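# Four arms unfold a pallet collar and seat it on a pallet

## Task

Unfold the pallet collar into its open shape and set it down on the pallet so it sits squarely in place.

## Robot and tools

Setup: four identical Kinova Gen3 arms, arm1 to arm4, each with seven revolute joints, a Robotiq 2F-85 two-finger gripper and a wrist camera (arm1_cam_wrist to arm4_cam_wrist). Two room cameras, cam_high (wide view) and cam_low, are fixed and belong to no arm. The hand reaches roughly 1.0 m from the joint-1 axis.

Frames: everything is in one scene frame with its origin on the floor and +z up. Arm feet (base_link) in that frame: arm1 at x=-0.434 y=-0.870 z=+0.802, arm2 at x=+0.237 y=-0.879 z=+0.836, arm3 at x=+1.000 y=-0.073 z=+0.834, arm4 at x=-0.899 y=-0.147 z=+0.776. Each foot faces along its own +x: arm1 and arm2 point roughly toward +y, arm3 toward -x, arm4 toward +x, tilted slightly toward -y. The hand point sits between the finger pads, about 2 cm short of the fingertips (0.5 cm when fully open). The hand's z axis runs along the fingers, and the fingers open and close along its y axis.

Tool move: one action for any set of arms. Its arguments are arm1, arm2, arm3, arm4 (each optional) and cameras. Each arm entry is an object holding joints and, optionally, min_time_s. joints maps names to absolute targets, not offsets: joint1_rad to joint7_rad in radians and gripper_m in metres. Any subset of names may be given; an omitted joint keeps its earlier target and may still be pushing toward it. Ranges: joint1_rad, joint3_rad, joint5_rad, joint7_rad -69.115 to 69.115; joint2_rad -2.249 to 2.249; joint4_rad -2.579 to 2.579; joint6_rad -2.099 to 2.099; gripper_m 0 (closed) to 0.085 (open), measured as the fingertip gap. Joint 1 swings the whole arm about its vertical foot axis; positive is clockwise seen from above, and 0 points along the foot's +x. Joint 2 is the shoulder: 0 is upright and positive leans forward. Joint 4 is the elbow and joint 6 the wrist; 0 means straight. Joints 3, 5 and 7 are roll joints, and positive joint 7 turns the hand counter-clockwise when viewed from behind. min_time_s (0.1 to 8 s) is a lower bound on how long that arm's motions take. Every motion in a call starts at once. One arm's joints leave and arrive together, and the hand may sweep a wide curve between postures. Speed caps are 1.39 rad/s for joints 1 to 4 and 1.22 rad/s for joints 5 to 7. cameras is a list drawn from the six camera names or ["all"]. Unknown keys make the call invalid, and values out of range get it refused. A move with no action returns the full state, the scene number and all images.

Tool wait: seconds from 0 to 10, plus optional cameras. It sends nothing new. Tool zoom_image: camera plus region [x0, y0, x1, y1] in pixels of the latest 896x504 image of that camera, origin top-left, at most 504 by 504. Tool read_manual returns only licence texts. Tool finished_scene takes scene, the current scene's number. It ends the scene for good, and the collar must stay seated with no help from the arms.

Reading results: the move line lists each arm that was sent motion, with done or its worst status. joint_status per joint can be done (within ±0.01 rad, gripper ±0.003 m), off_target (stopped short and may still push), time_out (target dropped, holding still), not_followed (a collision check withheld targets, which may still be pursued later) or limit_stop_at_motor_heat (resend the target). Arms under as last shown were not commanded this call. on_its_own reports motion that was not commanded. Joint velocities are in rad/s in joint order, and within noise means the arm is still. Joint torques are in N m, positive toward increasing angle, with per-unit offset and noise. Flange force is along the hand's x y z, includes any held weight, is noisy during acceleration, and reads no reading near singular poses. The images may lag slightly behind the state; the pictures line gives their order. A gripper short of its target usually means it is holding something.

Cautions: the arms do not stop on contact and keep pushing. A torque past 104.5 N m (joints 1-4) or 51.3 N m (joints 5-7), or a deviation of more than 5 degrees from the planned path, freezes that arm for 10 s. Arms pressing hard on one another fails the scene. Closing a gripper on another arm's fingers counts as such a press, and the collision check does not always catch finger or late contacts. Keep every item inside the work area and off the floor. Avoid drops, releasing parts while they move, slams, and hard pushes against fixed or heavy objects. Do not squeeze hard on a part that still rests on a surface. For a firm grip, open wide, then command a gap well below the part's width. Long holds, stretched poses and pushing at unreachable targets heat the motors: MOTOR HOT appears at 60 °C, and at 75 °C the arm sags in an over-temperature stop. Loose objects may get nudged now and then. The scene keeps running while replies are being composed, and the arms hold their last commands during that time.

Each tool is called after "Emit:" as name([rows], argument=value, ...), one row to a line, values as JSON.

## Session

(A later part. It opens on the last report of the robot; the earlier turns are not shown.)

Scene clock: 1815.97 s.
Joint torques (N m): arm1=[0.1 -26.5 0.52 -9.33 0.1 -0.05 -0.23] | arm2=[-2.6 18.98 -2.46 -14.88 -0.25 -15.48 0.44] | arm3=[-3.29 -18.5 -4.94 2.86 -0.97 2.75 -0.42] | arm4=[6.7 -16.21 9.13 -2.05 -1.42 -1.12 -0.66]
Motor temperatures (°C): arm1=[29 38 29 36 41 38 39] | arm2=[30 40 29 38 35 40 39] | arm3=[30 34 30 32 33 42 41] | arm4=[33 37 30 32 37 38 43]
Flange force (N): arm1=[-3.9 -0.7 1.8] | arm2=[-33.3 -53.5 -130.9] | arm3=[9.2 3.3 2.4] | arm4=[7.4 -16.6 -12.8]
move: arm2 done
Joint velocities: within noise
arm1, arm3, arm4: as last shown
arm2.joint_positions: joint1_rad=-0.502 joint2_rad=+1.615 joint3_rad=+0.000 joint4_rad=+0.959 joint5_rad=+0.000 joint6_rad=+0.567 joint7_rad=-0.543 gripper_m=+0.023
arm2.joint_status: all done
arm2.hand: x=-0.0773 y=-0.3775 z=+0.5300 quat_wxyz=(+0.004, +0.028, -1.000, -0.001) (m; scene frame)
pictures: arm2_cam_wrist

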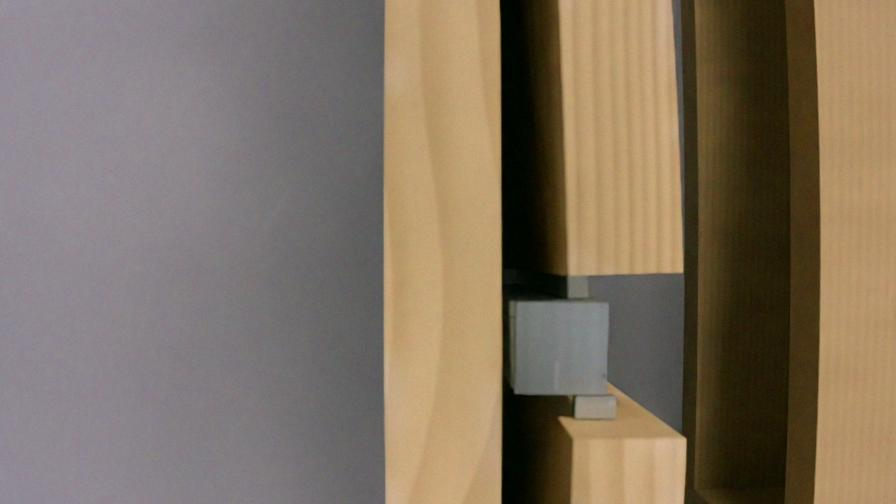

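Emit:
move(arm2={"joints": {"joint1_rad": -0.50179, "joint2_rad": 1.57388, "joint4_rad": 1.0019, "joint6_rad": 0.56581, "joint7_rad": -0.54289, "gripper_m": 0.0227}, "min_time_s": 1.5}, cameras=["arm2_cam_wrist", "cam_low", "arm1_cam_wrist"])

Scene clock: 1839.77 s.
Joint torques (N m): arm1=[0.05 -26.46 0.48 -9.37 0.12 -0.04 -0.23] | arm2=[-0.47 -25.49 0.46 -6.9 -0.07 -0.19 -0.19] | arm3=[-0.24 -17.24 -2.56 2.73 -0.97 2.14 -0.47] | arm4=[2.95 -12.11 3.18 2.86 -0.96 0.82 -0.75]
Motor temperatures (°C): arm1=[29 38 29 36 41 38 39] | arm2=[30 40 29 38 35 42 39] | arm3=[30 34 30 32 33 42 41] | arm4=[33 37 30 32 37 38 43]
Flange force (N): arm1=[-3.5 -0.7 1.9] | arm2=[-5.3 -7.7 -3.4] | arm3=[6.2 -2.3 -0.9] | arm4=[6.2 -1.9 -12.5]
move: arm2 done
Joint velocities: within noise
arm1, arm3, arm4: as last shown
arm2.joint_positions: joint1_rad=-0.502 joint2_rad=+1.574 joint3_rad=+0.000 joint4_rad=+1.002 joint5_rad=+0.000 joint6_rad=+0.566 joint7_rad=-0.543 gripper_m=+0.023
arm2.joint_status: all done
arm2.hand: x=-0.0772 y=-0.3775 z=+0.5470 quat_wxyz=(+0.004, +0.028, -1.000, -0.001) (m; scene frame)
pictures: arm1_cam_wrist, arm2_cam_wrist, cam_low

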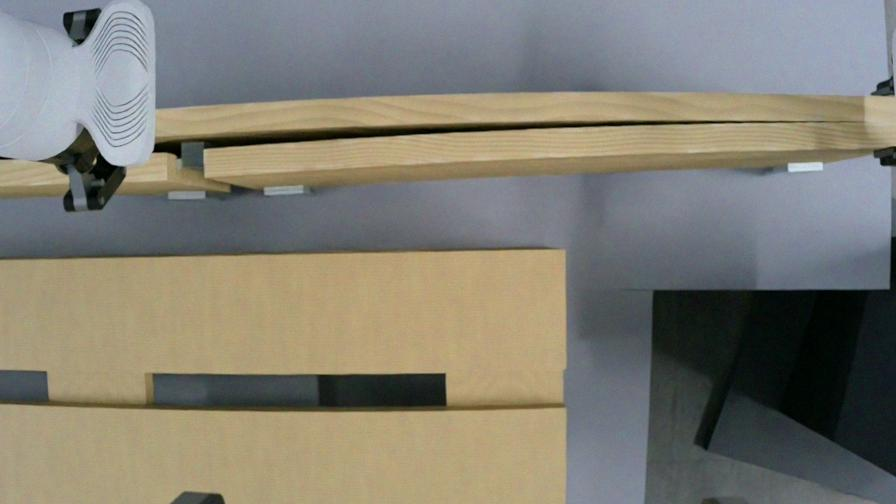

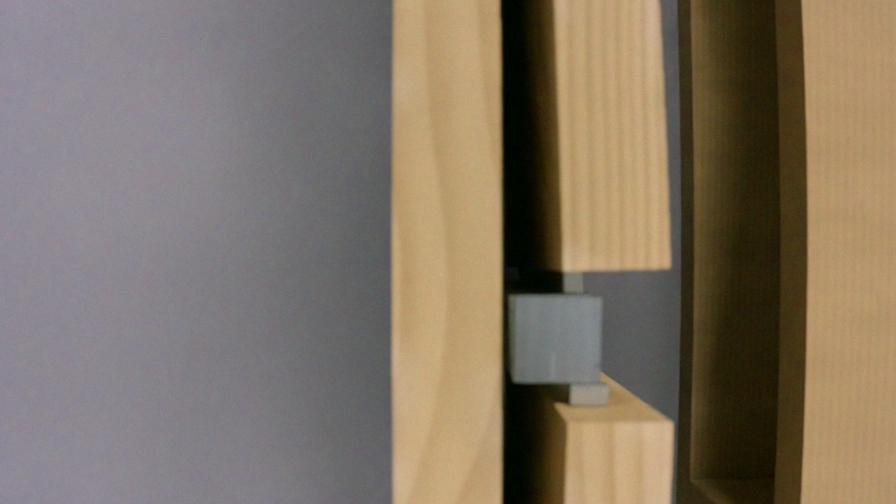

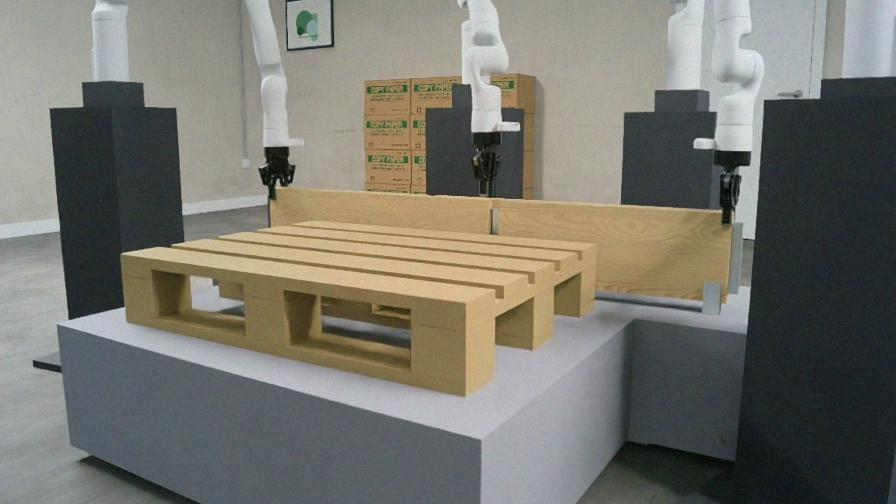

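Emit:
move(arm2={"joints": {"joint1_rad": -0.50366, "joint2_rad": 1.58813, "joint4_rad": 0.9939, "joint6_rad": 0.55956, "joint7_rad": -0.54476, "gripper_m": 0.026}, "min_time_s": 1.5}, cameras=["arm2_cam_wrist", "cam_high"])

Scene clock: 1889.03 s.
Joint torques (N m): arm1=[0.01 -26.49 0.44 -9.42 0.17 -0.02 -0.23] | arm2=[-0.45 -25.47 0.44 -6.83 -0.1 -0.19 -0.19] | arm3=[-0.26 -17.25 -2.58 2.72 -0.96 2.16 -0.48] | arm4=[2.93 -11.98 3.21 2.94 -0.98 0.86 -0.72]
Motor temperatures (°C): arm1=[29 38 29 36 41 38 39] | arm2=[30 41 29 38 35 41 39] | arm3=[30 34 30 32 33 42 41] | arm4=[33 37 30 32 37 38 43]
Flange force (N): arm1=[-3.2 -0.7 2.1] | arm2=[-5.3 -7.6 -3.5] | arm3=[6.1 -2.2 -1.0] | arm4=[6.3 -1.8 -12.6]
move: arm2 done
Joint velocities: within noise
arm1, arm3, arm4: as last shown
arm2.joint_positions: joint1_rad=-0.504 joint2_rad=+1.588 joint3_rad=+0.000 joint4_rad=+0.994 joint5_rad=+0.000 joint6_rad=+0.560 joint7_rad=-0.545 gripper_m=+0.026
arm2.joint_status: all done
arm2.hand: x=-0.0772 y=-0.3795 z=+0.5400 quat_wxyz=(+0.004, +0.028, -1.000, -0.001) (m; scene frame)
pictures: arm2_cam_wrist, cam_high

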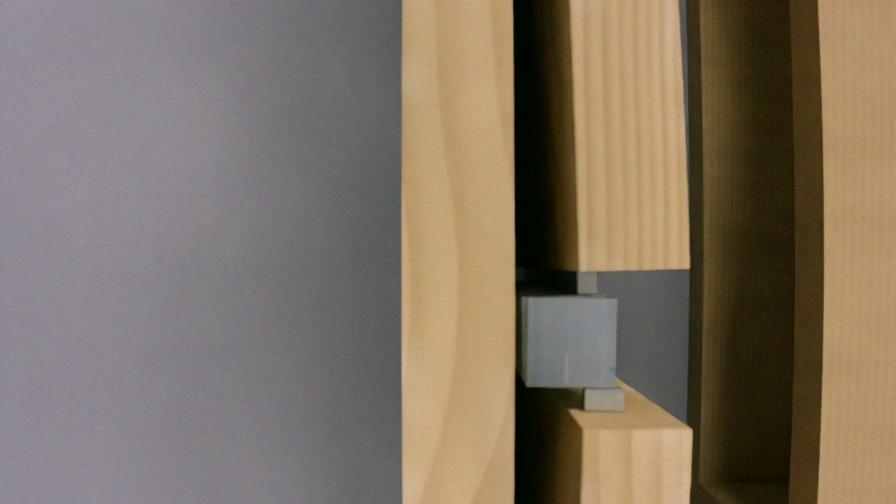

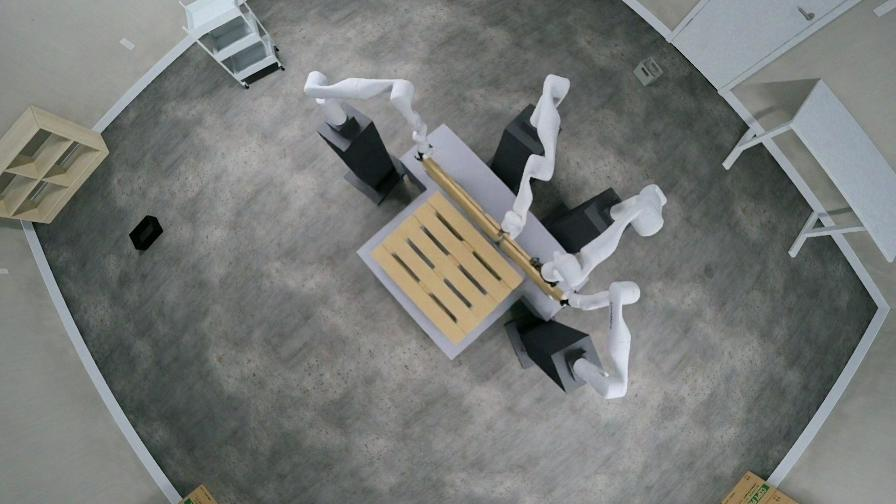

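Emit:
move(arm2={"joints": {"joint2_rad": 1.59294, "joint4_rad": 0.98893, "joint6_rad": 0.55972, "gripper_m": 0.026}, "min_time_s": 1})

Emit:
move(arm2={"joints": {"joint2_rad": 1.59779, "joint4_rad": 0.98391, "joint6_rad": 0.55989, "gripper_m": 0.026}, "min_time_s": 1})

Scene clock: 1913.17 s.
Joint torques (N m): arm1=[0.02 -26.51 0.42 -9.38 0.08 -0.09 -0.24] | arm2=[-0.49 -25.53 0.45 -6.86 -0.09 -0.16 -0.15] | arm3=[-0.24 -17.22 -2.54 2.72 -0.96 2.14 -0.48] | arm4=[2.89 -12.04 3.26 2.88 -0.93 0.83 -0.79]
Motor temperatures (°C): arm1=[29 38 29 36 41 38 39] | arm2=[30 40 29 38 35 41 39] | arm3=[30 34 30 32 33 42 41] | arm4=[33 37 30 32 37 38 43]
Flange force (N): arm1=[-3.7 -0.8 1.8] | arm2=[-5.4 -7.8 -3.4] | arm3=[6.1 -2.3 -1.0] | arm4=[6.2 -1.8 -12.6]
move: arm2 done
Joint velocities: within noise
arm1, arm3, arm4: as last shown
arm2.joint_positions: joint1_rad=-0.504 joint2_rad=+1.593 joint3_rad=+0.000 joint4_rad=+0.989 joint5_rad=+0.000 joint6_rad=+0.560 joint7_rad=-0.545 gripper_m=+0.026
arm2.joint_status: all done
arm2.hand: x=-0.0772 y=-0.3795 z=+0.5380 quat_wxyz=(+0.004, +0.028, -1.000, -0.001) (m; scene frame)
pictures: none

Scene clock: 1914.47 s.
Joint torques (N m): arm1=[0.12 -26.49 0.4 -9.31 0.13 0.01 -0.22] | arm2=[-0.46 -25.52 0.44 -6.83 -0.07 -0.17 -0.2] | arm3=[-0.27 -17.22 -2.57 2.72 -0.97 2.18 -0.49] | arm4=[3 -12.08 3.28 2.89 -0.92 0.84 -0.81]
Motor temperatures (°C): arm1=[29 38 29 36 41 38 39] | arm2=[30 40 29 38 35 41 39] | arm3=[30 34 30 32 33 42 41] | arm4=[33 37 30 32 37 38 43]
Flange force (N): arm1=[-3.8 -0.6 2.0] | arm2=[-5.3 -7.7 -3.4] | arm3=[6.0 -2.1 -1.0] | arm4=[6.3 -2.0 -12.4]
move: arm2 done
Joint velocities: within noise
arm1: as last shown
arm2.joint_positions: joint1_rad=-0.504 joint2_rad=+1.598 joint3_rad=+0.000 joint4_rad=+0.984 joint5_rad=+0.000 joint6_rad=+0.560 joint7_rad=-0.545 gripper_m=+0.026
arm2.joint_status: all done
arm2.hand: x=-0.0772 y=-0.3795 z=+0.5360 quat_wxyz=(+0.004, +0.028, -1.000, -0.001) (m; scene frame)
arm3.joint_positions: joint1_rad=-0.497 joint2_rad=+1.559 joint3_rad=+0.000 joint4_rad=+1.423 joint5_rad=+0.000 joint6_rad=+0.159 joint7_rad=-2.219 gripper_m=+0.039
arm3.joint_status: not commanded
arm3.hand: x=+0.6155 y=-0.3447 z=+0.5016 quat_wxyz=(+0.000, -0.010, +1.000, +0.001) (m; scene frame)
arm4.joint_positions: joint1_rad=+0.398 joint2_rad=+1.413 joint3_rad=+0.000 joint4_rad=+1.949 joint5_rad=+0.078 joint6_rad=-0.220 joint7_rad=+5.365 gripper_m=+0.039
arm4.joint_status: not commanded
arm4.hand: x=-0.6518 y=-0.3906 z=+0.5094 quat_wxyz=(-0.001, +1.000, +0.009, +0.000) (m; scene frame)
pictures: none

Emit:
move(arm2={"joints": {"joint2_rad": 1.60262, "joint4_rad": 0.97886, "joint6_rad": 0.56011, "gripper_m": 0.026}, "min_time_s": 1})

Emit:
move(arm2={"joints": {"joint2_rad": 1.6075, "joint4_rad": 0.97380, "joint6_rad": 0.5603, "gripper_m": 0.026}, "min_time_s": 1})

Scene clock: 1921.43 s.
Joint torques (N m): arm1=[0 -26.48 0.47 -9.29 0.07 -0.03 -0.24] | arm2=[-1.32 -17.13 -0.58 -7.9 -0.26 -2.61 -0.04] | arm3=[-1.2 -16.95 -3.6 2.94 -1.09 2.33 -0.56] | arm4=[3.25 -13.1 3.62 1.84 -0.89 0.27 -0.77]
Motor temperatures (°C): arm1=[29 38 29 36 41 38 39] | arm2=[30 40 29 38 35 40 39] | arm3=[30 34 30 32 33 42 41] | arm4=[33 37 30 32 37 38 43]
Flange force (N): arm1=[-4.0 -0.9 1.8] | arm2=[-10.8 -15.1 -26.3] | arm3=[7.5 -0.6 -1.2] | arm4=[5.8 -3.7 -12.3]
move: arm2 done
Joint velocities: within noise
arm1.joint_positions: joint1_rad=+0.084 joint2_rad=+0.883 joint3_rad=+0.000 joint4_rad=+0.824 joint5_rad=+0.000 joint6_rad=+1.435 joint7_rad=+1.724 gripper_m=+0.085
arm1.joint_status: not commanded
arm1.hand: x=-0.3109 y=-0.2456 z=+1.0026 quat_wxyz=(+0.001, +0.707, -0.707, -0.005) (m; scene frame)
arm2.joint_positions: joint1_rad=-0.504 joint2_rad=+1.603 joint3_rad=+0.000 joint4_rad=+0.979 joint5_rad=+0.000 joint6_rad=+0.560 joint7_rad=-0.545 gripper_m=+0.026
arm2.joint_status: all done
arm2.hand: x=-0.0772 y=-0.3795 z=+0.5340 quat_wxyz=(+0.004, +0.028, -1.000, -0.001) (m; scene frame)
arm3, arm4: as last shown
pictures: none

Scene clock: 1922.73 s.
Joint torques (N m): arm1=[0.02 -26.43 0.46 -9.34 0.13 -0.04 -0.22] | arm2=[-2.86 -1.74 -2.57 -9.59 -0.62 -6.88 0.23] | arm3=[-1.89 -17.58 -3.83 4.01 -0.98 3.13 -0.48] | arm4=[3.95 -14.06 4.57 0.86 -1.05 -0.13 -0.75]
Motor temperatures (°C): arm1=[29 38 29 36 41 38 39] | arm2=[30 40 29 38 35 40 39] | arm3=[30 34 30 32 33 42 41] | arm4=[33 37 30 32 37 38 43]
Flange force (N): arm1=[-3.6 -0.7 1.9] | arm2=[-20.4 -28.2 -67.5] | arm3=[9.5 -0.4 2.9] | arm4=[5.8 -6.5 -12.0]
move: arm2 done
Joint velocities: within noise
arm1, arm3, arm4: as last shown
arm2.joint_positions: joint1_rad=-0.504 joint2_rad=+1.608 joint3_rad=+0.000 joint4_rad=+0.974 joint5_rad=+0.000 joint6_rad=+0.560 joint7_rad=-0.545 gripper_m=+0.026
arm2.joint_status: all done
arm2.hand: x=-0.0772 y=-0.3795 z=+0.5320 quat_wxyz=(+0.004, +0.028, -1.000, -0.001) (m; scene frame)
pictures: none

Emit:
move(arm2={"joints": {"joint2_rad": 1.58813, "joint4_rad": 0.9939, "joint6_rad": 0.55956, "gripper_m": 0.026}, "min_time_s": 1}, cameras=["arm2_cam_wrist"])

Emit:
zoom_image(camera="arm2_cam_wrist", region=[490, 250, 710, 504])

Scene clock: 1985.53 s.
Joint torques (N m): arm1=[0.06 -26.51 0.43 -9.4 0.15 -0.08 -0.25] | arm2=[-0.48 -25.45 0.42 -6.84 -0.06 -0.17 -0.18] | arm3=[-0.13 -17.93 -2.32 2.79 -0.9 2.23 -0.45] | arm4=[2.6 -11.72 2.6 2.51 -0.86 0.69 -0.74]
Motor temperatures (°C): arm1=[29 38 29 36 41 38 39] | arm2=[30 37 29 38 35 41 39] | arm3=[30 35 30 32 33 42 41] | arm4=[33 37 30 32 37 38 43]
Flange force (N): arm1=[-3.6 -0.7 1.9] | arm2=[-5.3 -7.7 -3.5] | arm3=[6.1 -2.6 0.8] | arm4=[5.3 -1.5 -14.2]
move: arm2 done
Joint velocities: within noise
arm1, arm3, arm4: as last shown
arm2.joint_positions: joint1_rad=-0.504 joint2_rad=+1.588 joint3_rad=+0.000 joint4_rad=+0.994 joint5_rad=+0.000 joint6_rad=+0.560 joint7_rad=-0.545 gripper_m=+0.026
arm2.joint_status: all done
arm2.hand: x=-0.0772 y=-0.3795 z=+0.5400 quat_wxyz=(+0.004, +0.028, -1.000, -0.001) (m; scene frame)
pictures: arm2_cam_wrist

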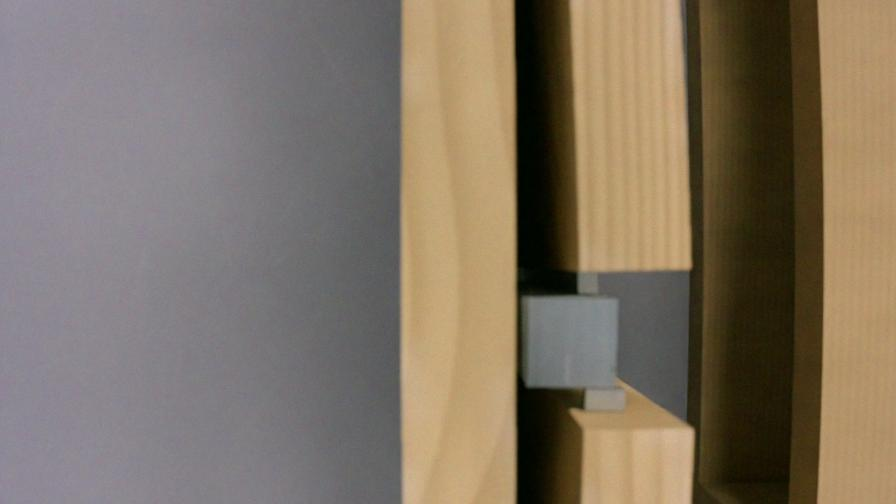

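Scaled by 1.984 from the camera's 896x504 image, which has a finer 1280x720 frame.

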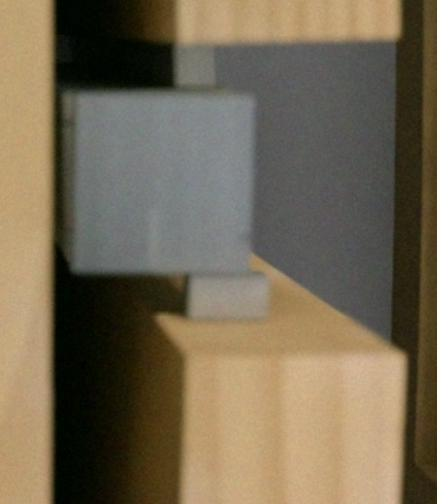

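Emit:
move(arm2={"joints": {"joint1_rad": -0.50462, "joint2_rad": 1.5965, "joint4_rad": 0.98839, "joint6_rad": 0.5567, "joint7_rad": -0.54572, "gripper_m": 0.026}, "min_time_s": 1})

Emit:
move(arm2={"joints": {"joint1_rad": -0.50558, "joint2_rad": 1.59521, "joint4_rad": 0.99287, "joint6_rad": 0.55351, "joint7_rad": -0.54668, "gripper_m": 0.026}, "min_time_s": 1})

Emit:
move(arm2={"joints": {"joint1_rad": -0.50654, "joint2_rad": 1.59392, "joint4_rad": 0.99735, "joint6_rad": 0.55032, "joint7_rad": -0.54764, "gripper_m": 0.026}, "min_time_s": 1})

Scene clock: 2011.80 s.
Joint torques (N m): arm1=[-0.04 -26.48 0.41 -9.32 0.13 -0.09 -0.25] | arm2=[-0.49 -25.43 0.43 -6.8 -0.1 -0.18 -0.17] | arm3=[-0.14 -17.91 -2.32 2.78 -0.92 2.24 -0.46] | arm4=[2.63 -11.71 2.57 2.59 -0.82 0.68 -0.76]
Motor temperatures (°C): arm1=[29 38 29 36 41 38 39] | arm2=[30 38 29 38 35 41 39] | arm3=[30 34 30 32 33 42 41] | arm4=[33 37 30 32 37 38 43]
Flange force (N): arm1=[-4.0 -0.9 1.7] | arm2=[-5.3 -7.6 -3.5] | arm3=[6.1 -2.6 0.8] | arm4=[5.6 -1.4 -14.1]
move: arm2 done
Joint velocities: within noise
arm1, arm3, arm4: as last shown
arm2.joint_positions: joint1_rad=-0.505 joint2_rad=+1.597 joint3_rad=+0.000 joint4_rad=+0.988 joint5_rad=+0.000 joint6_rad=+0.557 joint7_rad=-0.546 gripper_m=+0.026
arm2.joint_status: all done
arm2.hand: x=-0.0772 y=-0.3805 z=+0.5360 quat_wxyz=(+0.004, +0.028, -1.000, -0.001) (m; scene frame)
pictures: none

Scene clock: 2013.10 s.
Joint torques (N m): arm1=[0.11 -26.46 0.39 -9.35 0.15 -0.06 -0.25] | arm2=[-0.88 -25.36 0.03 -6.51 -0.19 0.05 -0.17] | arm3=[0.01 -17.84 -2.26 2.91 -0.93 2.28 -0.48] | arm4=[2.52 -11.57 2.41 2.61 -0.79 0.79 -0.74]
Motor temperatures (°C): arm1=[29 38 29 36 41 38 39] | arm2=[30 38 29 38 35 41 39] | arm3=[30 34 30 32 33 42 41] | arm4=[33 38 30 32 37 38 43]
Flange force (N): arm1=[-3.7 -0.7 1.8] | arm2=[-5.6 -6.8 -3.0] | arm3=[6.2 -3.0 0.9] | arm4=[5.2 -1.4 -14.3]
move: arm2 done
Joint velocities: within noise
arm1, arm3, arm4: as last shown
arm2.joint_positions: joint1_rad=-0.506 joint2_rad=+1.595 joint3_rad=+0.000 joint4_rad=+0.993 joint5_rad=+0.000 joint6_rad=+0.554 joint7_rad=-0.547 gripper_m=+0.026
arm2.joint_status: all done
arm2.hand: x=-0.0772 y=-0.3815 z=+0.5360 quat_wxyz=(+0.004, +0.028, -1.000, -0.001) (m; scene frame)
pictures: none

Scene clock: 2014.40 s.
Joint torques (N m): arm1=[0.06 -26.47 0.47 -9.37 0.12 -0.03 -0.26] | arm2=[-3.36 -24.29 -2.4 -3.97 -0.91 1.61 -0.11] | arm3=[0.55 -16.8 -1.89 3.39 -0.96 2.4 -0.54] | arm4=[1.9 -11.02 1.63 3.79 -0.67 1.2 -0.76]
Motor temperatures (°C): arm1=[29 38 29 36 41 38 39] | arm2=[30 38 29 38 35 41 39] | arm3=[30 34 30 32 33 42 41] | arm4=[33 38 30 32 37 38 43]
Flange force (N): arm1=[-3.5 -0.7 2.0] | arm2=[-6.4 0.4 0.6] | arm3=[6.3 -4.3 -0.5] | arm4=[5.6 1.4 -13.2]
move: arm2 done
Joint velocities: within noise
arm1, arm3, arm4: as last shown
arm2.joint_positions: joint1_rad=-0.507 joint2_rad=+1.594 joint3_rad=+0.000 joint4_rad=+0.997 joint5_rad=+0.000 joint6_rad=+0.550 joint7_rad=-0.548 gripper_m=+0.026
arm2.joint_status: all done
arm2.hand: x=-0.0772 y=-0.3825 z=+0.5360 quat_wxyz=(+0.004, +0.028, -1.000, -0.001) (m; scene frame)
pictures: none

Emit:
move(arm2={"joints": {"joint1_rad": -0.5051, "joint2_rad": 1.60555, "joint4_rad": 0.98055, "joint6_rad": 0.55549, "joint7_rad": -0.5462, "gripper_m": 0.026}, "min_time_s": 1})

Emit:
move(arm2={"joints": {"joint2_rad": 1.61166, "joint4_rad": 0.97402, "joint6_rad": 0.55592, "gripper_m": 0.026}, "min_time_s": 1})

Scene clock: 2043.63 s.
Joint torques (N m): arm1=[-0.05 -26.49 0.63 -9.38 0.15 -0.09 -0.22] | arm2=[1.58 -23.46 2.41 -9.06 0.52 -2.18 -0.17] | arm3=[-1.37 -18.43 -3.61 2.48 -1.01 2.18 -0.48] | arm4=[3.34 -13.51 3.82 1.45 -0.94 0.12 -0.77]
Motor temperatures (°C): arm1=[29 38 29 36 41 38 39] | arm2=[30 39 29 38 35 41 39] | arm3=[30 34 30 32 33 42 41] | arm4=[33 37 30 32 37 38 43]
Flange force (N): arm1=[-3.6 -0.8 1.9] | arm2=[-5.9 -16.0 -13.9] | arm3=[7.1 -0.1 1.3] | arm4=[5.4 -4.5 -12.1]
move: arm2 done
Joint velocities: within noise
arm1, arm3, arm4: as last shown
arm2.joint_positions: joint1_rad=-0.505 joint2_rad=+1.606 joint3_rad=+0.000 joint4_rad=+0.981 joint5_rad=+0.000 joint6_rad=+0.555 joint7_rad=-0.546 gripper_m=+0.026
arm2.joint_status: all done
arm2.hand: x=-0.0773 y=-0.3810 z=+0.5320 quat_wxyz=(+0.004, +0.028, -1.000, -0.001) (m; scene frame)
pictures: none

Scene clock: 2044.93 s.
Joint torques (N m): arm1=[0.03 -26.44 0.42 -9.36 0.06 0 -0.24] | arm2=[0.95 -25.39 1.85 -8.11 0.33 -1.08 -0.16] | arm3=[-1.32 -17.39 -3.44 2.77 -0.77 2.22 -0.24] | arm4=[3.62 -12.98 4.06 1.49 -1.23 0.17 -0.93]
Motor temperatures (°C): arm1=[29 38 29 36 41 38 39] | arm2=[30 38 29 38 35 41 39] | arm3=[30 34 30 32 33 42 41] | arm4=[33 37 30 32 37 38 43]
Flange force (N): arm1=[-3.4 -0.7 2.0] | arm2=[-5.0 -12.2 -7.1] | arm3=[7.2 -0.9 -0.5] | arm4=[5.7 -4.4 -13.3]
move: arm2 done
Joint velocities: within noise
arm1: as last shown
arm2.joint_positions: joint1_rad=-0.505 joint2_rad=+1.612 joint3_rad=+0.000 joint4_rad=+0.974 joint5_rad=+0.000 joint6_rad=+0.556 joint7_rad=-0.546 gripper_m=+0.026
arm2.joint_status: all done
arm2.hand: x=-0.0773 y=-0.3810 z=+0.5295 quat_wxyz=(+0.004, +0.028, -1.000, -0.001) (m; scene frame)
arm3.joint_positions: joint1_rad=-0.497 joint2_rad=+1.559 joint3_rad=+0.000 joint4_rad=+1.423 joint5_rad=+0.000 joint6_rad=+0.159 joint7_rad=-2.219 gripper_m=+0.039
arm3.joint_status: not commanded
arm3.hand: x=+0.6155 y=-0.3447 z=+0.5016 quat_wxyz=(+0.000, -0.010, +1.000, +0.001) (m; scene frame)
arm4.joint_positions: joint1_rad=+0.398 joint2_rad=+1.413 joint3_rad=+0.000 joint4_rad=+1.949 joint5_rad=+0.078 joint6_rad=-0.220 joint7_rad=+5.365 gripper_m=+0.039
arm4.joint_status: not commanded
arm4.hand: x=-0.6518 y=-0.3906 z=+0.5094 quat_wxyz=(-0.001, +1.000, +0.009, +0.000) (m; scene frame)
pictures: none

Emit:
move(arm2={"joints": {"joint1_rad": -0.5054, "joint2_rad": 1.61737, "joint4_rad": 0.96885, "joint6_rad": 0.55538, "joint7_rad": -0.5465, "gripper_m": 0.026}, "min_time_s": 1})

Emit:
move(arm2={"joints": {"joint1_rad": -0.5054, "joint2_rad": 1.62353, "joint4_rad": 0.96218, "joint6_rad": 0.5559, "joint7_rad": -0.5465, "gripper_m": 0.026}, "min_time_s": 1})

Scene clock: 2052.77 s.
Joint torques (N m): arm1=[0.03 -26.46 0.43 -9.3 0.13 -0.04 -0.24] | arm2=[0.34 -23.57 1.21 -7.29 0.21 -0.85 -0.08] | arm3=[-1.27 -17.35 -3.4 3.05 -0.79 2.42 -0.26] | arm4=[3.42 -12.85 3.7 1.93 -1.19 0.41 -1.03]
Motor temperatures (°C): arm1=[29 38 29 36 41 38 39] | arm2=[30 38 29 38 35 41 39] | arm3=[30 34 30 32 33 42 41] | arm4=[33 37 30 32 37 38 43]
Flange force (N): arm1=[-4.0 -0.8 1.8] | arm2=[-5.4 -11.0 -9.4] | arm3=[7.4 -1.1 0.1] | arm4=[5.6 -3.6 -12.6]
move: arm2 done
Joint velocities: within noise
arm1.joint_positions: joint1_rad=+0.084 joint2_rad=+0.883 joint3_rad=+0.000 joint4_rad=+0.824 joint5_rad=+0.000 joint6_rad=+1.435 joint7_rad=+1.724 gripper_m=+0.085
arm1.joint_status: not commanded
arm1.hand: x=-0.3109 y=-0.2456 z=+1.0026 quat_wxyz=(+0.001, +0.707, -0.707, -0.005) (m; scene frame)
arm2.joint_positions: joint1_rad=-0.505 joint2_rad=+1.617 joint3_rad=+0.000 joint4_rad=+0.969 joint5_rad=+0.000 joint6_rad=+0.555 joint7_rad=-0.547 gripper_m=+0.026
arm2.joint_status: all done
arm2.hand: x=-0.0773 y=-0.3813 z=+0.5270 quat_wxyz=(+0.004, +0.028, -1.000, -0.001) (m; scene frame)
arm3, arm4: as last shown
pictures: none

Scene clock: 2054.07 s.
Joint torques (N m): arm1=[0.09 -26.47 0.43 -9.37 0.14 -0.1 -0.24] | arm2=[0.68 -23.23 1.56 -7.43 0.3 -1.01 -0.11] | arm3=[-1.33 -17.5 -3.4 3.05 -0.78 2.44 -0.24] | arm4=[3.44 -12.92 3.67 2 -1.17 0.36 -0.96]
Motor temperatures (°C): arm1=[29 38 29 36 41 38 39] | arm2=[30 38 29 38 35 41 39] | arm3=[30 34 30 32 33 42 41] | arm4=[33 37 30 32 37 38 43]
Flange force (N): arm1=[-3.7 -0.7 1.8] | arm2=[-5.3 -11.9 -10.7] | arm3=[7.5 -1.0 0.4] | arm4=[5.9 -3.5 -12.4]
move: arm2 done
Joint velocities: within noise
arm1, arm3, arm4: as last shown
arm2.joint_positions: joint1_rad=-0.505 joint2_rad=+1.624 joint3_rad=+0.000 joint4_rad=+0.962 joint5_rad=+0.000 joint6_rad=+0.556 joint7_rad=-0.547 gripper_m=+0.026
arm2.joint_status: all done
arm2.hand: x=-0.0774 y=-0.3813 z=+0.5245 quat_wxyz=(+0.004, +0.028, -1.000, -0.001) (m; scene frame)
pictures: none

Emit:
move(arm2={"joints": {"joint1_rad": -0.5055, "joint2_rad": 1.62955, "joint4_rad": 0.956, "joint6_rad": 0.55604, "joint7_rad": -0.5466, "gripper_m": 0.026}, "min_time_s": 1})

Emit:
move(arm2={"joints": {"joint1_rad": -0.5055, "joint2_rad": 1.64194, "joint4_rad": 0.94231, "joint6_rad": 0.55734, "joint7_rad": -0.5466, "gripper_m": 0.026}, "min_time_s": 1.5})

Emit:
move(arm2={"joints": {"joint1_rad": -0.5055, "joint2_rad": 1.65448, "joint4_rad": 0.92826, "joint6_rad": 0.55885, "joint7_rad": -0.5466, "gripper_m": 0.026}, "min_time_s": 1.5}, cameras=["arm2_cam_wrist"])

Scene clock: 2063.80 s.
Joint torques (N m): arm1=[0.04 -26.5 0.41 -9.37 0.11 -0.06 -0.23] | arm2=[0.44 -22.77 1.27 -7.08 0.25 -0.87 -0.09] | arm3=[-1.34 -17.49 -3.36 2.97 -0.74 2.38 -0.22] | arm4=[3.38 -12.82 3.62 2.01 -1.22 0.41 -1]
Motor temperatures (°C): arm1=[29 39 29 36 41 38 39] | arm2=[30 38 29 38 35 40 39] | arm3=[30 34 30 32 33 42 41] | arm4=[33 37 30 32 37 38 43]
Flange force (N): arm1=[-3.7 -0.7 1.9] | arm2=[-5.3 -11.2 -11.0] | arm3=[7.4 -1.0 0.2] | arm4=[5.6 -3.3 -12.6]
move: arm2 done
Joint velocities: within noise
arm1, arm3, arm4: as last shown
arm2.joint_positions: joint1_rad=-0.505 joint2_rad=+1.630 joint3_rad=+0.000 joint4_rad=+0.956 joint5_rad=+0.000 joint6_rad=+0.556 joint7_rad=-0.547 gripper_m=+0.026
arm2.joint_status: all done
arm2.hand: x=-0.0773 y=-0.3814 z=+0.5220 quat_wxyz=(+0.004, +0.028, -1.000, -0.001) (m; scene frame)
pictures: none

Scene clock: 2065.60 s.
Joint torques (N m): arm1=[-0.03 -26.42 0.49 -9.38 0.13 -0.03 -0.27] | arm2=[0.6 -22.79 1.38 -7.08 0.27 -0.83 -0.1] | arm3=[-1.35 -17.5 -3.37 2.88 -0.71 2.34 -0.21] | arm4=[3.38 -12.91 3.64 1.92 -1.21 0.38 -1.03]
Motor temperatures (°C): arm1=[29 39 29 36 41 38 39] | arm2=[30 38 29 38 35 40 39] | arm3=[30 34 30 32 33 42 41] | arm4=[33 37 30 32 37 38 43]
Flange force (N): arm1=[-3.2 -0.8 2.0] | arm2=[-5.2 -11.5 -11.1] | arm3=[7.2 -0.9 0.0] | arm4=[5.5 -3.5 -12.5]
move: arm2 done
Joint velocities: within noise
arm1, arm3, arm4: as last shown
arm2.joint_positions: joint1_rad=-0.506 joint2_rad=+1.642 joint3_rad=+0.000 joint4_rad=+0.942 joint5_rad=+0.000 joint6_rad=+0.557 joint7_rad=-0.547 gripper_m=+0.026
arm2.joint_status: all done
arm2.hand: x=-0.0774 y=-0.3813 z=+0.5170 quat_wxyz=(+0.004, +0.028, -1.000, -0.001) (m; scene frame)
pictures: none

Scene clock: 2067.40 s.
Joint torques (N m): arm1=[-0.05 -26.44 0.44 -9.36 0.09 -0.04 -0.23] | arm2=[0.58 -22.62 1.31 -7.01 0.28 -0.8 -0.08] | arm3=[-1.4 -17.55 -3.4 2.85 -0.72 2.33 -0.2] | arm4=[3.41 -12.86 3.72 1.95 -1.23 0.33 -1.11]
Motor temperatures (°C): arm1=[29 39 29 36 41 38 39] | arm2=[30 38 29 38 35 40 39] | arm3=[30 34 30 32 33 42 41] | arm4=[33 37 30 32 37 38 43]
Flange force (N): arm1=[-3.5 -0.8 1.9] | arm2=[-5.2 -11.6 -11.4] | arm3=[7.2 -0.8 0.1] | arm4=[5.7 -3.2 -12.6]
move: arm2 done
Joint velocities: within noise
arm1, arm3, arm4: as last shown
arm2.joint_positions: joint1_rad=-0.506 joint2_rad=+1.654 joint3_rad=+0.000 joint4_rad=+0.928 joint5_rad=+0.000 joint6_rad=+0.559 joint7_rad=-0.547 gripper_m=+0.026
arm2.joint_status: all done
arm2.hand: x=-0.0775 y=-0.3813 z=+0.5120 quat_wxyz=(+0.004, +0.028, -1.000, -0.001) (m; scene frame)
pictures: arm2_cam_wrist

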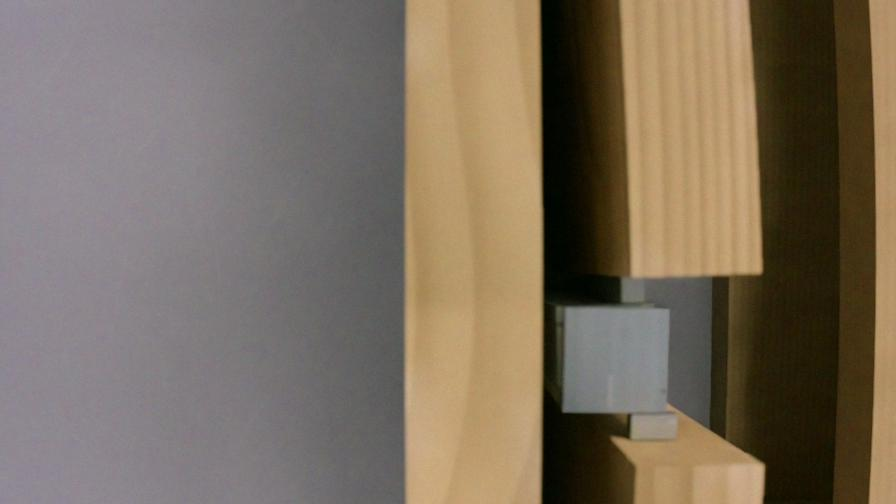

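Emit:
move(arm2={"joints": {"joint1_rad": -0.5055, "joint2_rad": 1.66714, "joint4_rad": 0.91386, "joint6_rad": 0.5608, "joint7_rad": -0.5466, "gripper_m": 0.0235}, "min_time_s": 1.5})

Emit:
move(arm2={"joints": {"gripper_m": 0.0205}, "min_time_s": 1.5}, cameras=["arm2_cam_wrist"])

Scene clock: 2082.10 s.
Joint torques (N m): arm1=[0.02 -26.53 0.42 -9.33 0.17 0.03 -0.27] | arm2=[-1.62 -17.18 -0.77 -2.93 -0.35 0.97 -0.05] | arm3=[-1.12 -17.37 -3.19 2.86 -0.71 2.28 -0.22] | arm4=[2.25 -11.27 1.75 3.47 -1.02 1.08 -1.05]
Motor temperatures (°C): arm1=[29 39 29 36 41 38 39] | arm2=[30 38 29 38 35 40 39] | arm3=[30 34 30 32 33 42 41] | arm4=[33 37 30 32 37 38 43]
Flange force (N): arm1=[-3.7 -0.8 2.1] | arm2=[-5.0 -3.5 -14.1] | arm3=[7.0 -1.3 -0.3] | arm4=[5.2 0.9 -13.2]
move: arm2 done
Joint velocities: within noise
arm1, arm3, arm4: as last shown
arm2.joint_positions: joint1_rad=-0.505 joint2_rad=+1.667 joint3_rad=+0.000 joint4_rad=+0.914 joint5_rad=+0.000 joint6_rad=+0.561 joint7_rad=-0.547 gripper_m=+0.024
arm2.joint_status: all done
arm2.hand: x=-0.0774 y=-0.3814 z=+0.5070 quat_wxyz=(+0.004, +0.028, -1.000, -0.001) (m; scene frame)
pictures: none

Scene clock: 2082.83 s.
Joint torques (N m): arm1=[0.13 -26.45 0.44 -9.26 0.14 0 -0.27] | arm2=[-4.9 -15.54 -3.83 1.31 -1.22 3.69 -0.02] | arm3=[0.75 -16.78 -1.56 3.03 -0.82 2.15 -0.41] | arm4=[1.59 -10.18 1 5.04 -0.81 1.69 -0.92]
Motor temperatures (°C): arm1=[29 39 29 36 41 38 39] | arm2=[30 38 29 38 35 40 39] | arm3=[30 34 30 32 33 42 41] | arm4=[33 37 30 32 37 38 43]
Flange force (N): arm1=[-4.0 -0.7 1.8] | arm2=[-4.8 8.3 -6.9] | arm3=[5.5 -4.6 -1.3] | arm4=[6.3 4.1 -12.6]
move: arm2 done
Joint velocities: within noise
arm1, arm3, arm4: as last shown
arm2.joint_positions: joint1_rad=-0.505 joint2_rad=+1.667 joint3_rad=+0.000 joint4_rad=+0.914 joint5_rad=+0.000 joint6_rad=+0.561 joint7_rad=-0.547 gripper_m=+0.021
arm2.joint_status: all done
arm2.hand: x=-0.0774 y=-0.3814 z=+0.5070 quat_wxyz=(+0.004, +0.028, -1.000, -0.001) (m; scene frame)
pictures: arm2_cam_wrist

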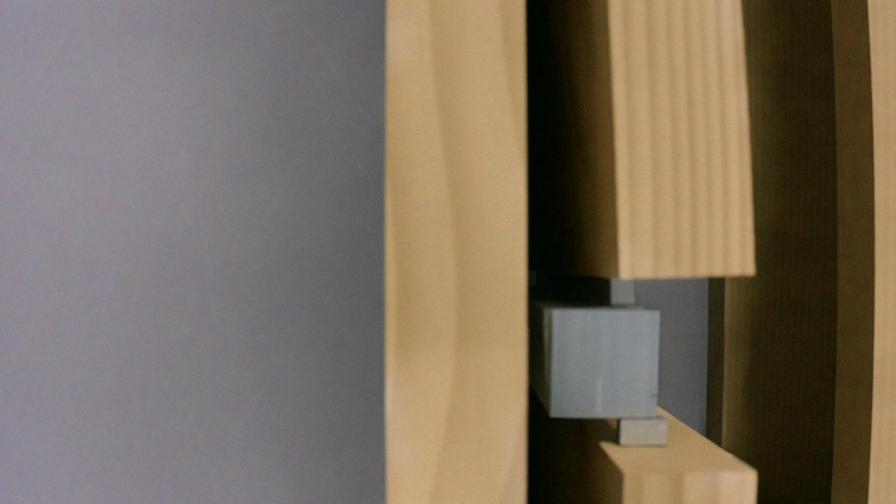

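Emit:
move(arm2={"joints": {"gripper_m": 0.0185}, "min_time_s": 1.5})

Emit:
move(arm2={"joints": {"gripper_m": 0.0165}, "min_time_s": 1.5}, cameras=["arm2_cam_wrist"])

Scene clock: 2087.70 s.
Joint torques (N m): arm1=[0.04 -26.46 0.4 -9.32 0.11 -0.05 -0.22] | arm2=[-5.24 -14.6 -3.63 1.27 -0.75 3.26 0.47] | arm3=[0.86 -16.79 -1.56 2.7 -0.84 2 -0.42] | arm4=[1.51 -10.4 0.78 4.95 -0.82 1.66 -0.9]
Motor temperatures (°C): arm1=[29 39 29 36 41 38 39] | arm2=[30 38 29 38 35 40 39] | arm3=[30 34 30 32 33 42 41] | arm4=[33 37 30 32 37 38 43]
Flange force (N): arm1=[-3.8 -0.7 1.8] | arm2=[-4.6 8.2 -9.3] | arm3=[4.8 -4.4 -2.1] | arm4=[5.8 4.1 -12.2]
move: arm2 done
Joint velocities: within noise
arm1: as last shown
arm2.joint_positions: joint1_rad=-0.505 joint2_rad=+1.667 joint3_rad=+0.000 joint4_rad=+0.914 joint5_rad=+0.000 joint6_rad=+0.561 joint7_rad=-0.547 gripper_m=+0.020
arm2.joint_status: all done
arm2.hand: x=-0.0774 y=-0.3814 z=+0.5070 quat_wxyz=(+0.004, +0.028, -1.000, -0.001) (m; scene frame)
arm3.joint_positions: joint1_rad=-0.497 joint2_rad=+1.559 joint3_rad=+0.000 joint4_rad=+1.423 joint5_rad=+0.000 joint6_rad=+0.159 joint7_rad=-2.219 gripper_m=+0.039
arm3.joint_status: not commanded
arm3.hand: x=+0.6155 y=-0.3447 z=+0.5016 quat_wxyz=(+0.000, -0.010, +1.000, +0.001) (m; scene frame)
arm4.joint_positions: joint1_rad=+0.398 joint2_rad=+1.413 joint3_rad=+0.000 joint4_rad=+1.949 joint5_rad=+0.078 joint6_rad=-0.220 joint7_rad=+5.365 gripper_m=+0.039
arm4.joint_status: not commanded
arm4.hand: x=-0.6518 y=-0.3906 z=+0.5094 quat_wxyz=(-0.001, +1.000, +0.009, +0.000) (m; scene frame)
pictures: none

Scene clock: 2088.17 s.
Joint torques (N m): arm1=[0.08 -26.45 0.47 -9.32 0.1 -0.06 -0.27] | arm2=[-5.34 -13.95 -3.55 1.13 -0.59 3.1 0.63] | arm3=[0.8 -16.8 -1.57 2.8 -0.9 2.06 -0.47] | arm4=[1.5 -10.4 0.88 5.14 -0.77 1.73 -0.86]
Motor temperatures (°C): arm1=[29 39 29 36 41 38 39] | arm2=[30 38 29 38 35 40 39] | arm3=[30 34 30 32 33 42 41] | arm4=[33 37 30 32 37 38 43]
Flange force (N): arm1=[-3.9 -0.8 1.8] | arm2=[-5.1 7.1 -11.3] | arm3=[5.1 -4.3 -1.8] | arm4=[6.1 4.3 -11.8]
move: arm2 done
Joint velocities: within noise
arm1.joint_positions: joint1_rad=+0.084 joint2_rad=+0.883 joint3_rad=+0.000 joint4_rad=+0.824 joint5_rad=+0.000 joint6_rad=+1.435 joint7_rad=+1.724 gripper_m=+0.085
arm1.joint_status: not commanded
arm1.hand: x=-0.3109 y=-0.2456 z=+1.0026 quat_wxyz=(+0.001, +0.707, -0.707, -0.005) (m; scene frame)
arm2.joint_positions: joint1_rad=-0.505 joint2_rad=+1.667 joint3_rad=+0.000 joint4_rad=+0.914 joint5_rad=+0.000 joint6_rad=+0.561 joint7_rad=-0.547 gripper_m=+0.019
arm2.joint_status: all done
arm2.hand: x=-0.0774 y=-0.3814 z=+0.5070 quat_wxyz=(+0.004, +0.028, -1.000, -0.001) (m; scene frame)
arm3, arm4: as last shown
pictures: arm2_cam_wrist

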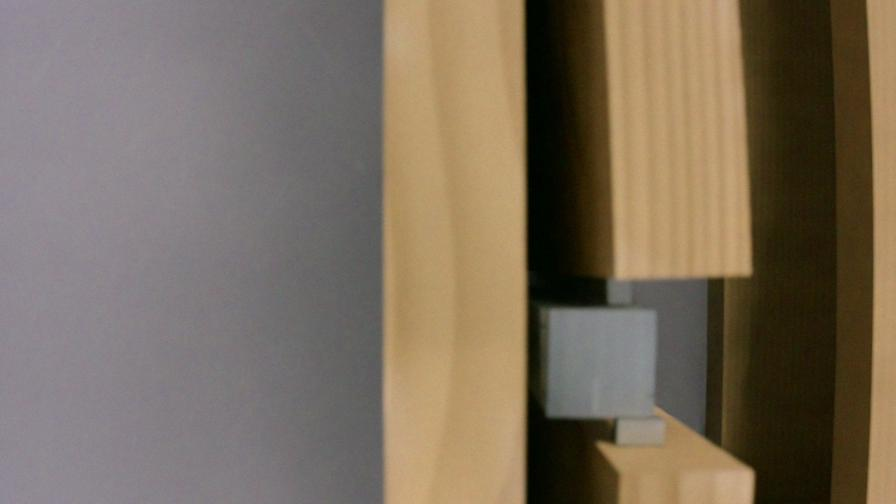

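Emit:
move(arm2={"joints": {"gripper_m": 0.0125}, "min_time_s": 1.5})

Scene clock: 2095.47 s.
Joint torques (N m): arm1=[0.04 -26.51 0.5 -9.38 0.18 -0.02 -0.23] | arm2=[-5.33 -13.98 -3.51 1.15 -0.57 3.11 0.63] | arm3=[0.79 -16.78 -1.59 2.79 -0.9 2.05 -0.46] | arm4=[1.47 -10.38 0.81 5.11 -0.77 1.67 -0.88]
Motor temperatures (°C): arm1=[29 39 29 36 41 38 39] | arm2=[30 37 29 38 35 40 39] | arm3=[30 34 30 32 33 42 41] | arm4=[33 37 30 32 37 38 43]
Flange force (N): arm1=[-3.5 -0.7 2.0] | arm2=[-5.0 7.2 -11.2] | arm3=[5.1 -4.3 -1.9] | arm4=[6.1 4.4 -12.0]
move: arm2 off_target
Joint velocities: within noise
arm1, arm3, arm4: as last shown
arm2.joint_positions: joint1_rad=-0.505 joint2_rad=+1.667 joint3_rad=+0.000 joint4_rad=+0.914 joint5_rad=+0.000 joint6_rad=+0.561 joint7_rad=-0.547 gripper_m=+0.019
arm2.joint_status: gripper_m off_target (ended at +0.019, target +0.013)
arm2.hand: x=-0.0774 y=-0.3814 z=+0.5070 quat_wxyz=(+0.004, +0.028, -1.000, -0.001) (m; scene frame)
pictures: none

Emit:
move(arm3={"joints": {"gripper_m": 0.062}, "min_time_s": 1.5}, arm4={"joints": {"gripper_m": 0.062}, "min_time_s": 1.5}, cameras=["arm2_cam_wrist", "arm3_cam_wrist", "arm4_cam_wrist", "cam_low"])

Scene clock: 2102.77 s.
Joint torques (N m): arm1=[0.07 -26.41 0.44 -9.39 0.11 -0.07 -0.23] | arm2=[-3.44 -13.27 -1.96 -2.24 -0.12 0.76 0.61] | arm3=[1.01 -22.94 -0.5 -0.92 0.03 0.36 0.45] | arm4=[0.64 -18.44 1.11 2.4 -0.06 0.02 -0.16]
Motor temperatures (°C): arm1=[29 39 29 36 41 38 39] | arm2=[30 37 29 38 35 40 39] | arm3=[30 34 30 32 33 42 41] | arm4=[33 37 30 32 37 38 43]
Flange force (N): arm1=[-3.3 -0.6 1.9] | arm2=[-7.5 -3.9 -22.0] | arm3=[-1.0 -3.1 4.0] | arm4=[1.3 0.1 2.0]
move: arm3 done; arm4 done
Joint velocities: within noise
arm1, arm2: as last shown
arm2.joint_positions: joint1_rad=-0.506 joint2_rad=+1.667 joint3_rad=+0.000 joint4_rad=+0.914 joint5_rad=+0.000 joint6_rad=+0.561 joint7_rad=-0.547 gripper_m=+0.019
arm3.joint_positions: joint1_rad=-0.497 joint2_rad=+1.559 joint3_rad=+0.000 joint4_rad=+1.423 joint5_rad=+0.000 joint6_rad=+0.159 joint7_rad=-2.219 gripper_m=+0.062
arm3.joint_status: all done
arm3.hand: x=+0.6155 y=-0.3447 z=+0.5016 quat_wxyz=(+0.000, -0.010, +1.000, +0.001) (m; scene frame)
arm4.joint_positions: joint1_rad=+0.398 joint2_rad=+1.413 joint3_rad=+0.000 joint4_rad=+1.949 joint5_rad=+0.078 joint6_rad=-0.220 joint7_rad=+5.365 gripper_m=+0.062
arm4.joint_status: all done
arm4.hand: x=-0.6518 y=-0.3906 z=+0.5094 quat_wxyz=(-0.001, +1.000, +0.009, +0.000) (m; scene frame)
pictures: arm2_cam_wrist, arm3_cam_wrist, arm4_cam_wrist, cam_low

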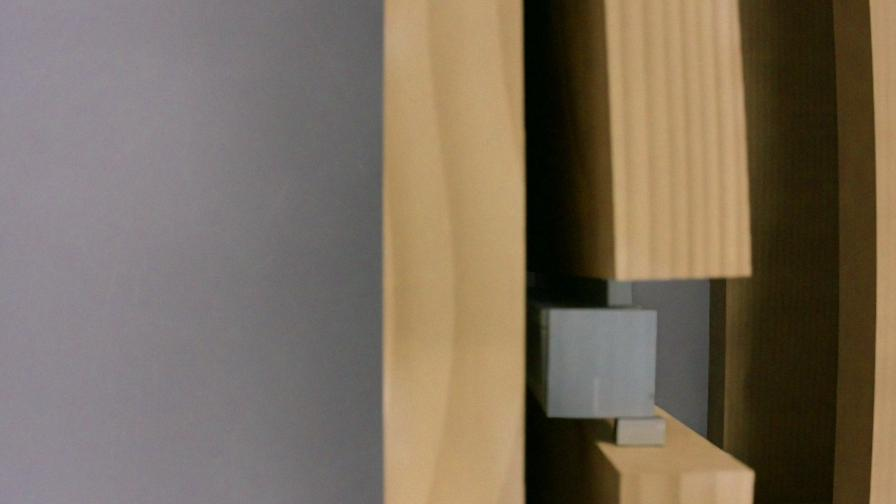

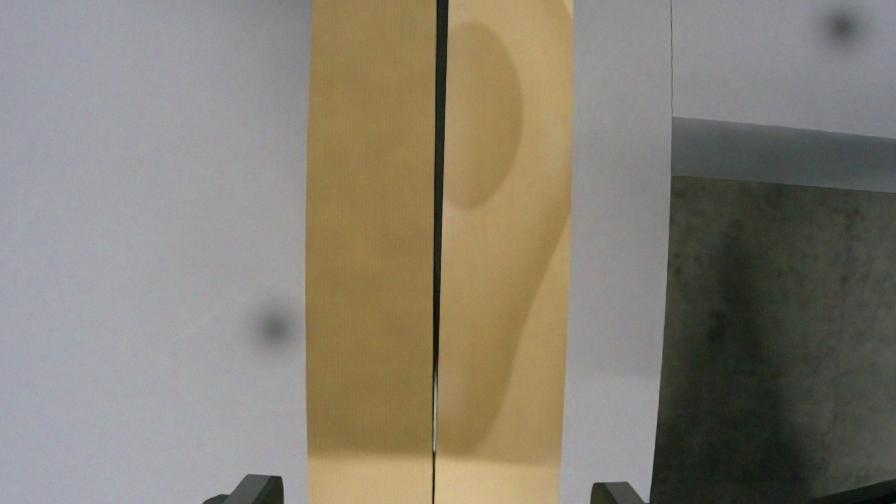

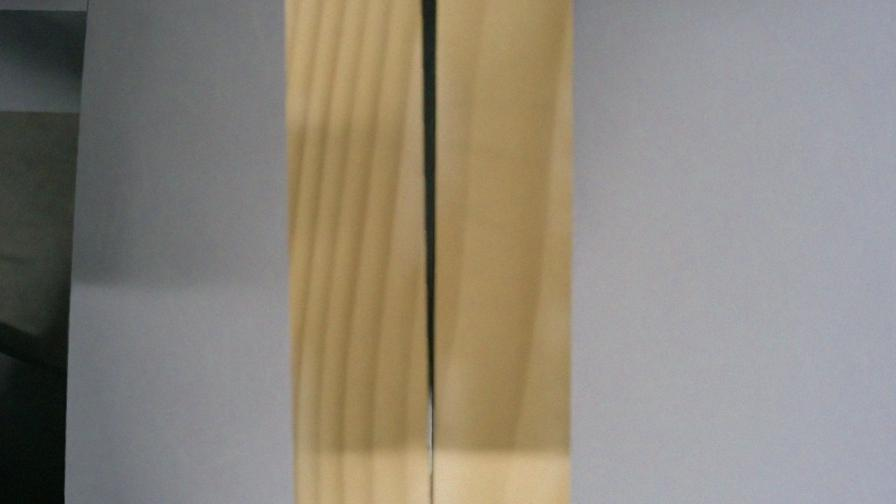

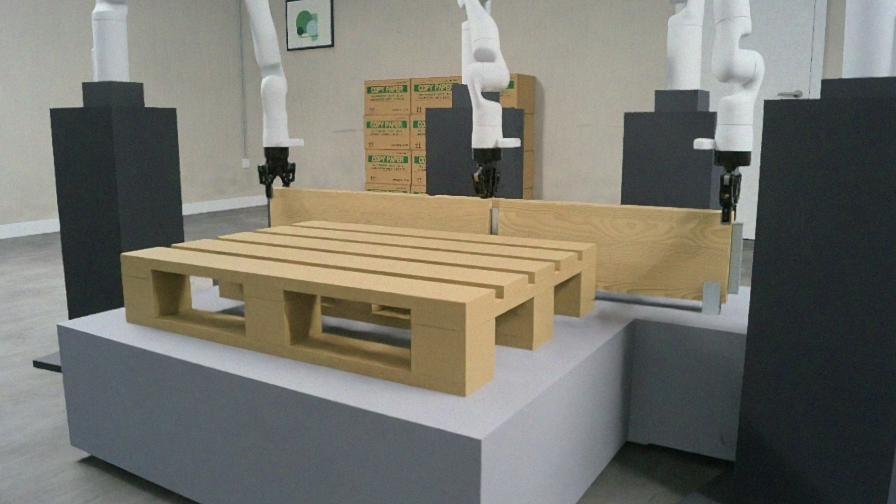

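Emit:
move(arm3={"joints": {"joint2_rad": 1.42161, "joint4_rad": 1.54584, "joint6_rad": 0.17414}, "min_time_s": 2}, arm4={"joints": {"joint2_rad": 1.25556, "joint4_rad": 2.05614, "joint6_rad": -0.16995}, "min_time_s": 2})

Emit:
move(arm3={"joints": {"joint2_rad": 1.28155, "joint4_rad": 1.64457, "joint6_rad": 0.21547}, "min_time_s": 1.5}, arm4={"joints": {"joint2_rad": 1.09221, "joint4_rad": 2.1345, "joint6_rad": -0.08496}, "min_time_s": 1.5}, cameras=["arm3_cam_wrist", "arm4_cam_wrist"])

Scene clock: 2138.83 s.
Joint torques (N m): arm1=[0.05 -26.4 0.46 -9.27 0.1 -0.02 -0.19] | arm2=[-3.48 -13.3 -1.9 -2.22 -0.1 0.78 0.62] | arm3=[0.97 -22.87 -0.48 -1.07 0.04 0.37 0.46] | arm4=[0.62 -18.17 1.03 1.93 -0.12 0.03 -0.14]
Motor temperatures (°C): arm1=[29 39 29 36 41 38 39] | arm2=[30 36 29 38 35 40 39] | arm3=[30 35 30 32 33 42 41] | arm4=[33 38 30 32 37 38 43]
Flange force (N): arm1=[-3.9 -0.7 1.7] | arm2=[-7.5 -3.8 -21.9] | arm3=[-1.0 -3.0 3.9] | arm4=[1.2 0.2 1.9]
move: arm3 done; arm4 done
Joint velocities: within noise
arm1, arm2: as last shown
arm2.joint_positions: joint1_rad=-0.505 joint2_rad=+1.667 joint3_rad=+0.000 joint4_rad=+0.914 joint5_rad=+0.000 joint6_rad=+0.561 joint7_rad=-0.547 gripper_m=+0.019
arm3.joint_positions: joint1_rad=-0.497 joint2_rad=+1.422 joint3_rad=+0.000 joint4_rad=+1.546 joint5_rad=+0.000 joint6_rad=+0.174 joint7_rad=-2.219 gripper_m=+0.062
arm3.joint_status: all done
arm3.hand: x=+0.6155 y=-0.3447 z=+0.5600 quat_wxyz=(+0.000, -0.010, +1.000, +0.001) (m; scene frame)
arm4.joint_positions: joint1_rad=+0.398 joint2_rad=+1.256 joint3_rad=+0.000 joint4_rad=+2.056 joint5_rad=+0.078 joint6_rad=-0.170 joint7_rad=+5.365 gripper_m=+0.062
arm4.joint_status: all done
arm4.hand: x=-0.6519 y=-0.3908 z=+0.5705 quat_wxyz=(+0.001, +1.000, +0.010, -0.001) (m; scene frame)
pictures: none

Scene clock: 2140.63 s.
Joint torques (N m): arm1=[0.06 -26.48 0.45 -9.31 0.15 -0.04 -0.22] | arm2=[-3.39 -13.32 -1.86 -2.15 -0.12 0.76 0.62] | arm3=[0.97 -22.6 -0.51 -1.42 0.06 0.37 0.46] | arm4=[0.62 -17.69 1.03 1.2 -0.06 0.01 -0.18]
Motor temperatures (°C): arm1=[29 39 29 36 41 38 39] | arm2=[30 36 29 38 35 40 39] | arm3=[30 35 30 32 33 42 41] | arm4=[33 38 30 32 37 38 43]
Flange force (N): arm1=[-4.0 -0.7 1.8] | arm2=[-7.1 -3.4 -21.6] | arm3=[-0.9 -3.2 3.8] | arm4=[1.4 0.4 1.9]
move: arm3 done; arm4 done
Joint velocities: within noise
arm1, arm2: as last shown
arm3.joint_positions: joint1_rad=-0.497 joint2_rad=+1.282 joint3_rad=+0.000 joint4_rad=+1.645 joint5_rad=+0.000 joint6_rad=+0.215 joint7_rad=-2.219 gripper_m=+0.062
arm3.joint_status: all done
arm3.hand: x=+0.6155 y=-0.3448 z=+0.6200 quat_wxyz=(+0.000, -0.010, +1.000, +0.001) (m; scene frame)
arm4.joint_positions: joint1_rad=+0.398 joint2_rad=+1.092 joint3_rad=+0.000 joint4_rad=+2.134 joint5_rad=+0.078 joint6_rad=-0.085 joint7_rad=+5.365 gripper_m=+0.062
arm4.joint_status: all done
arm4.hand: x=-0.6527 y=-0.3917 z=+0.6305 quat_wxyz=(+0.004, +1.000, +0.010, -0.003) (m; scene frame)
pictures: arm3_cam_wrist, arm4_cam_wrist

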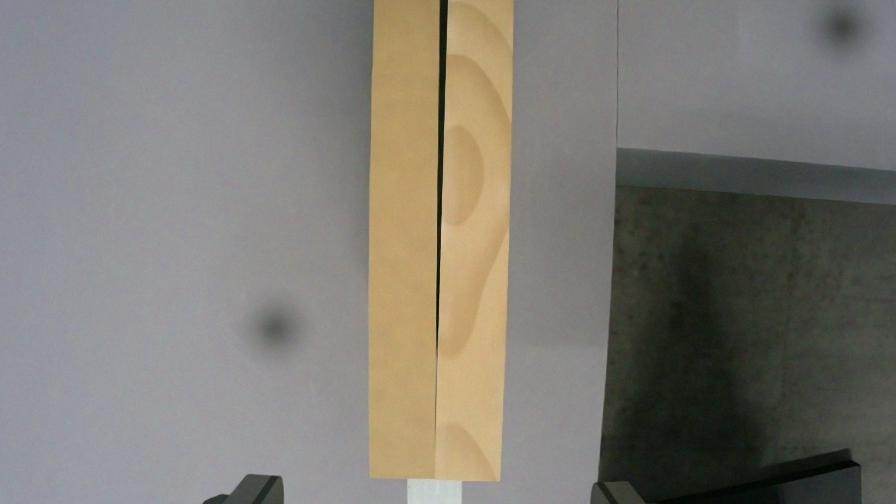

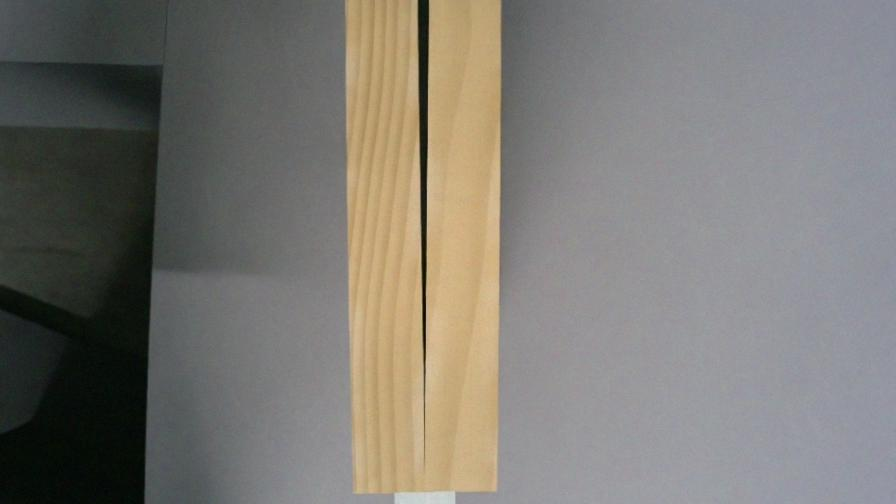

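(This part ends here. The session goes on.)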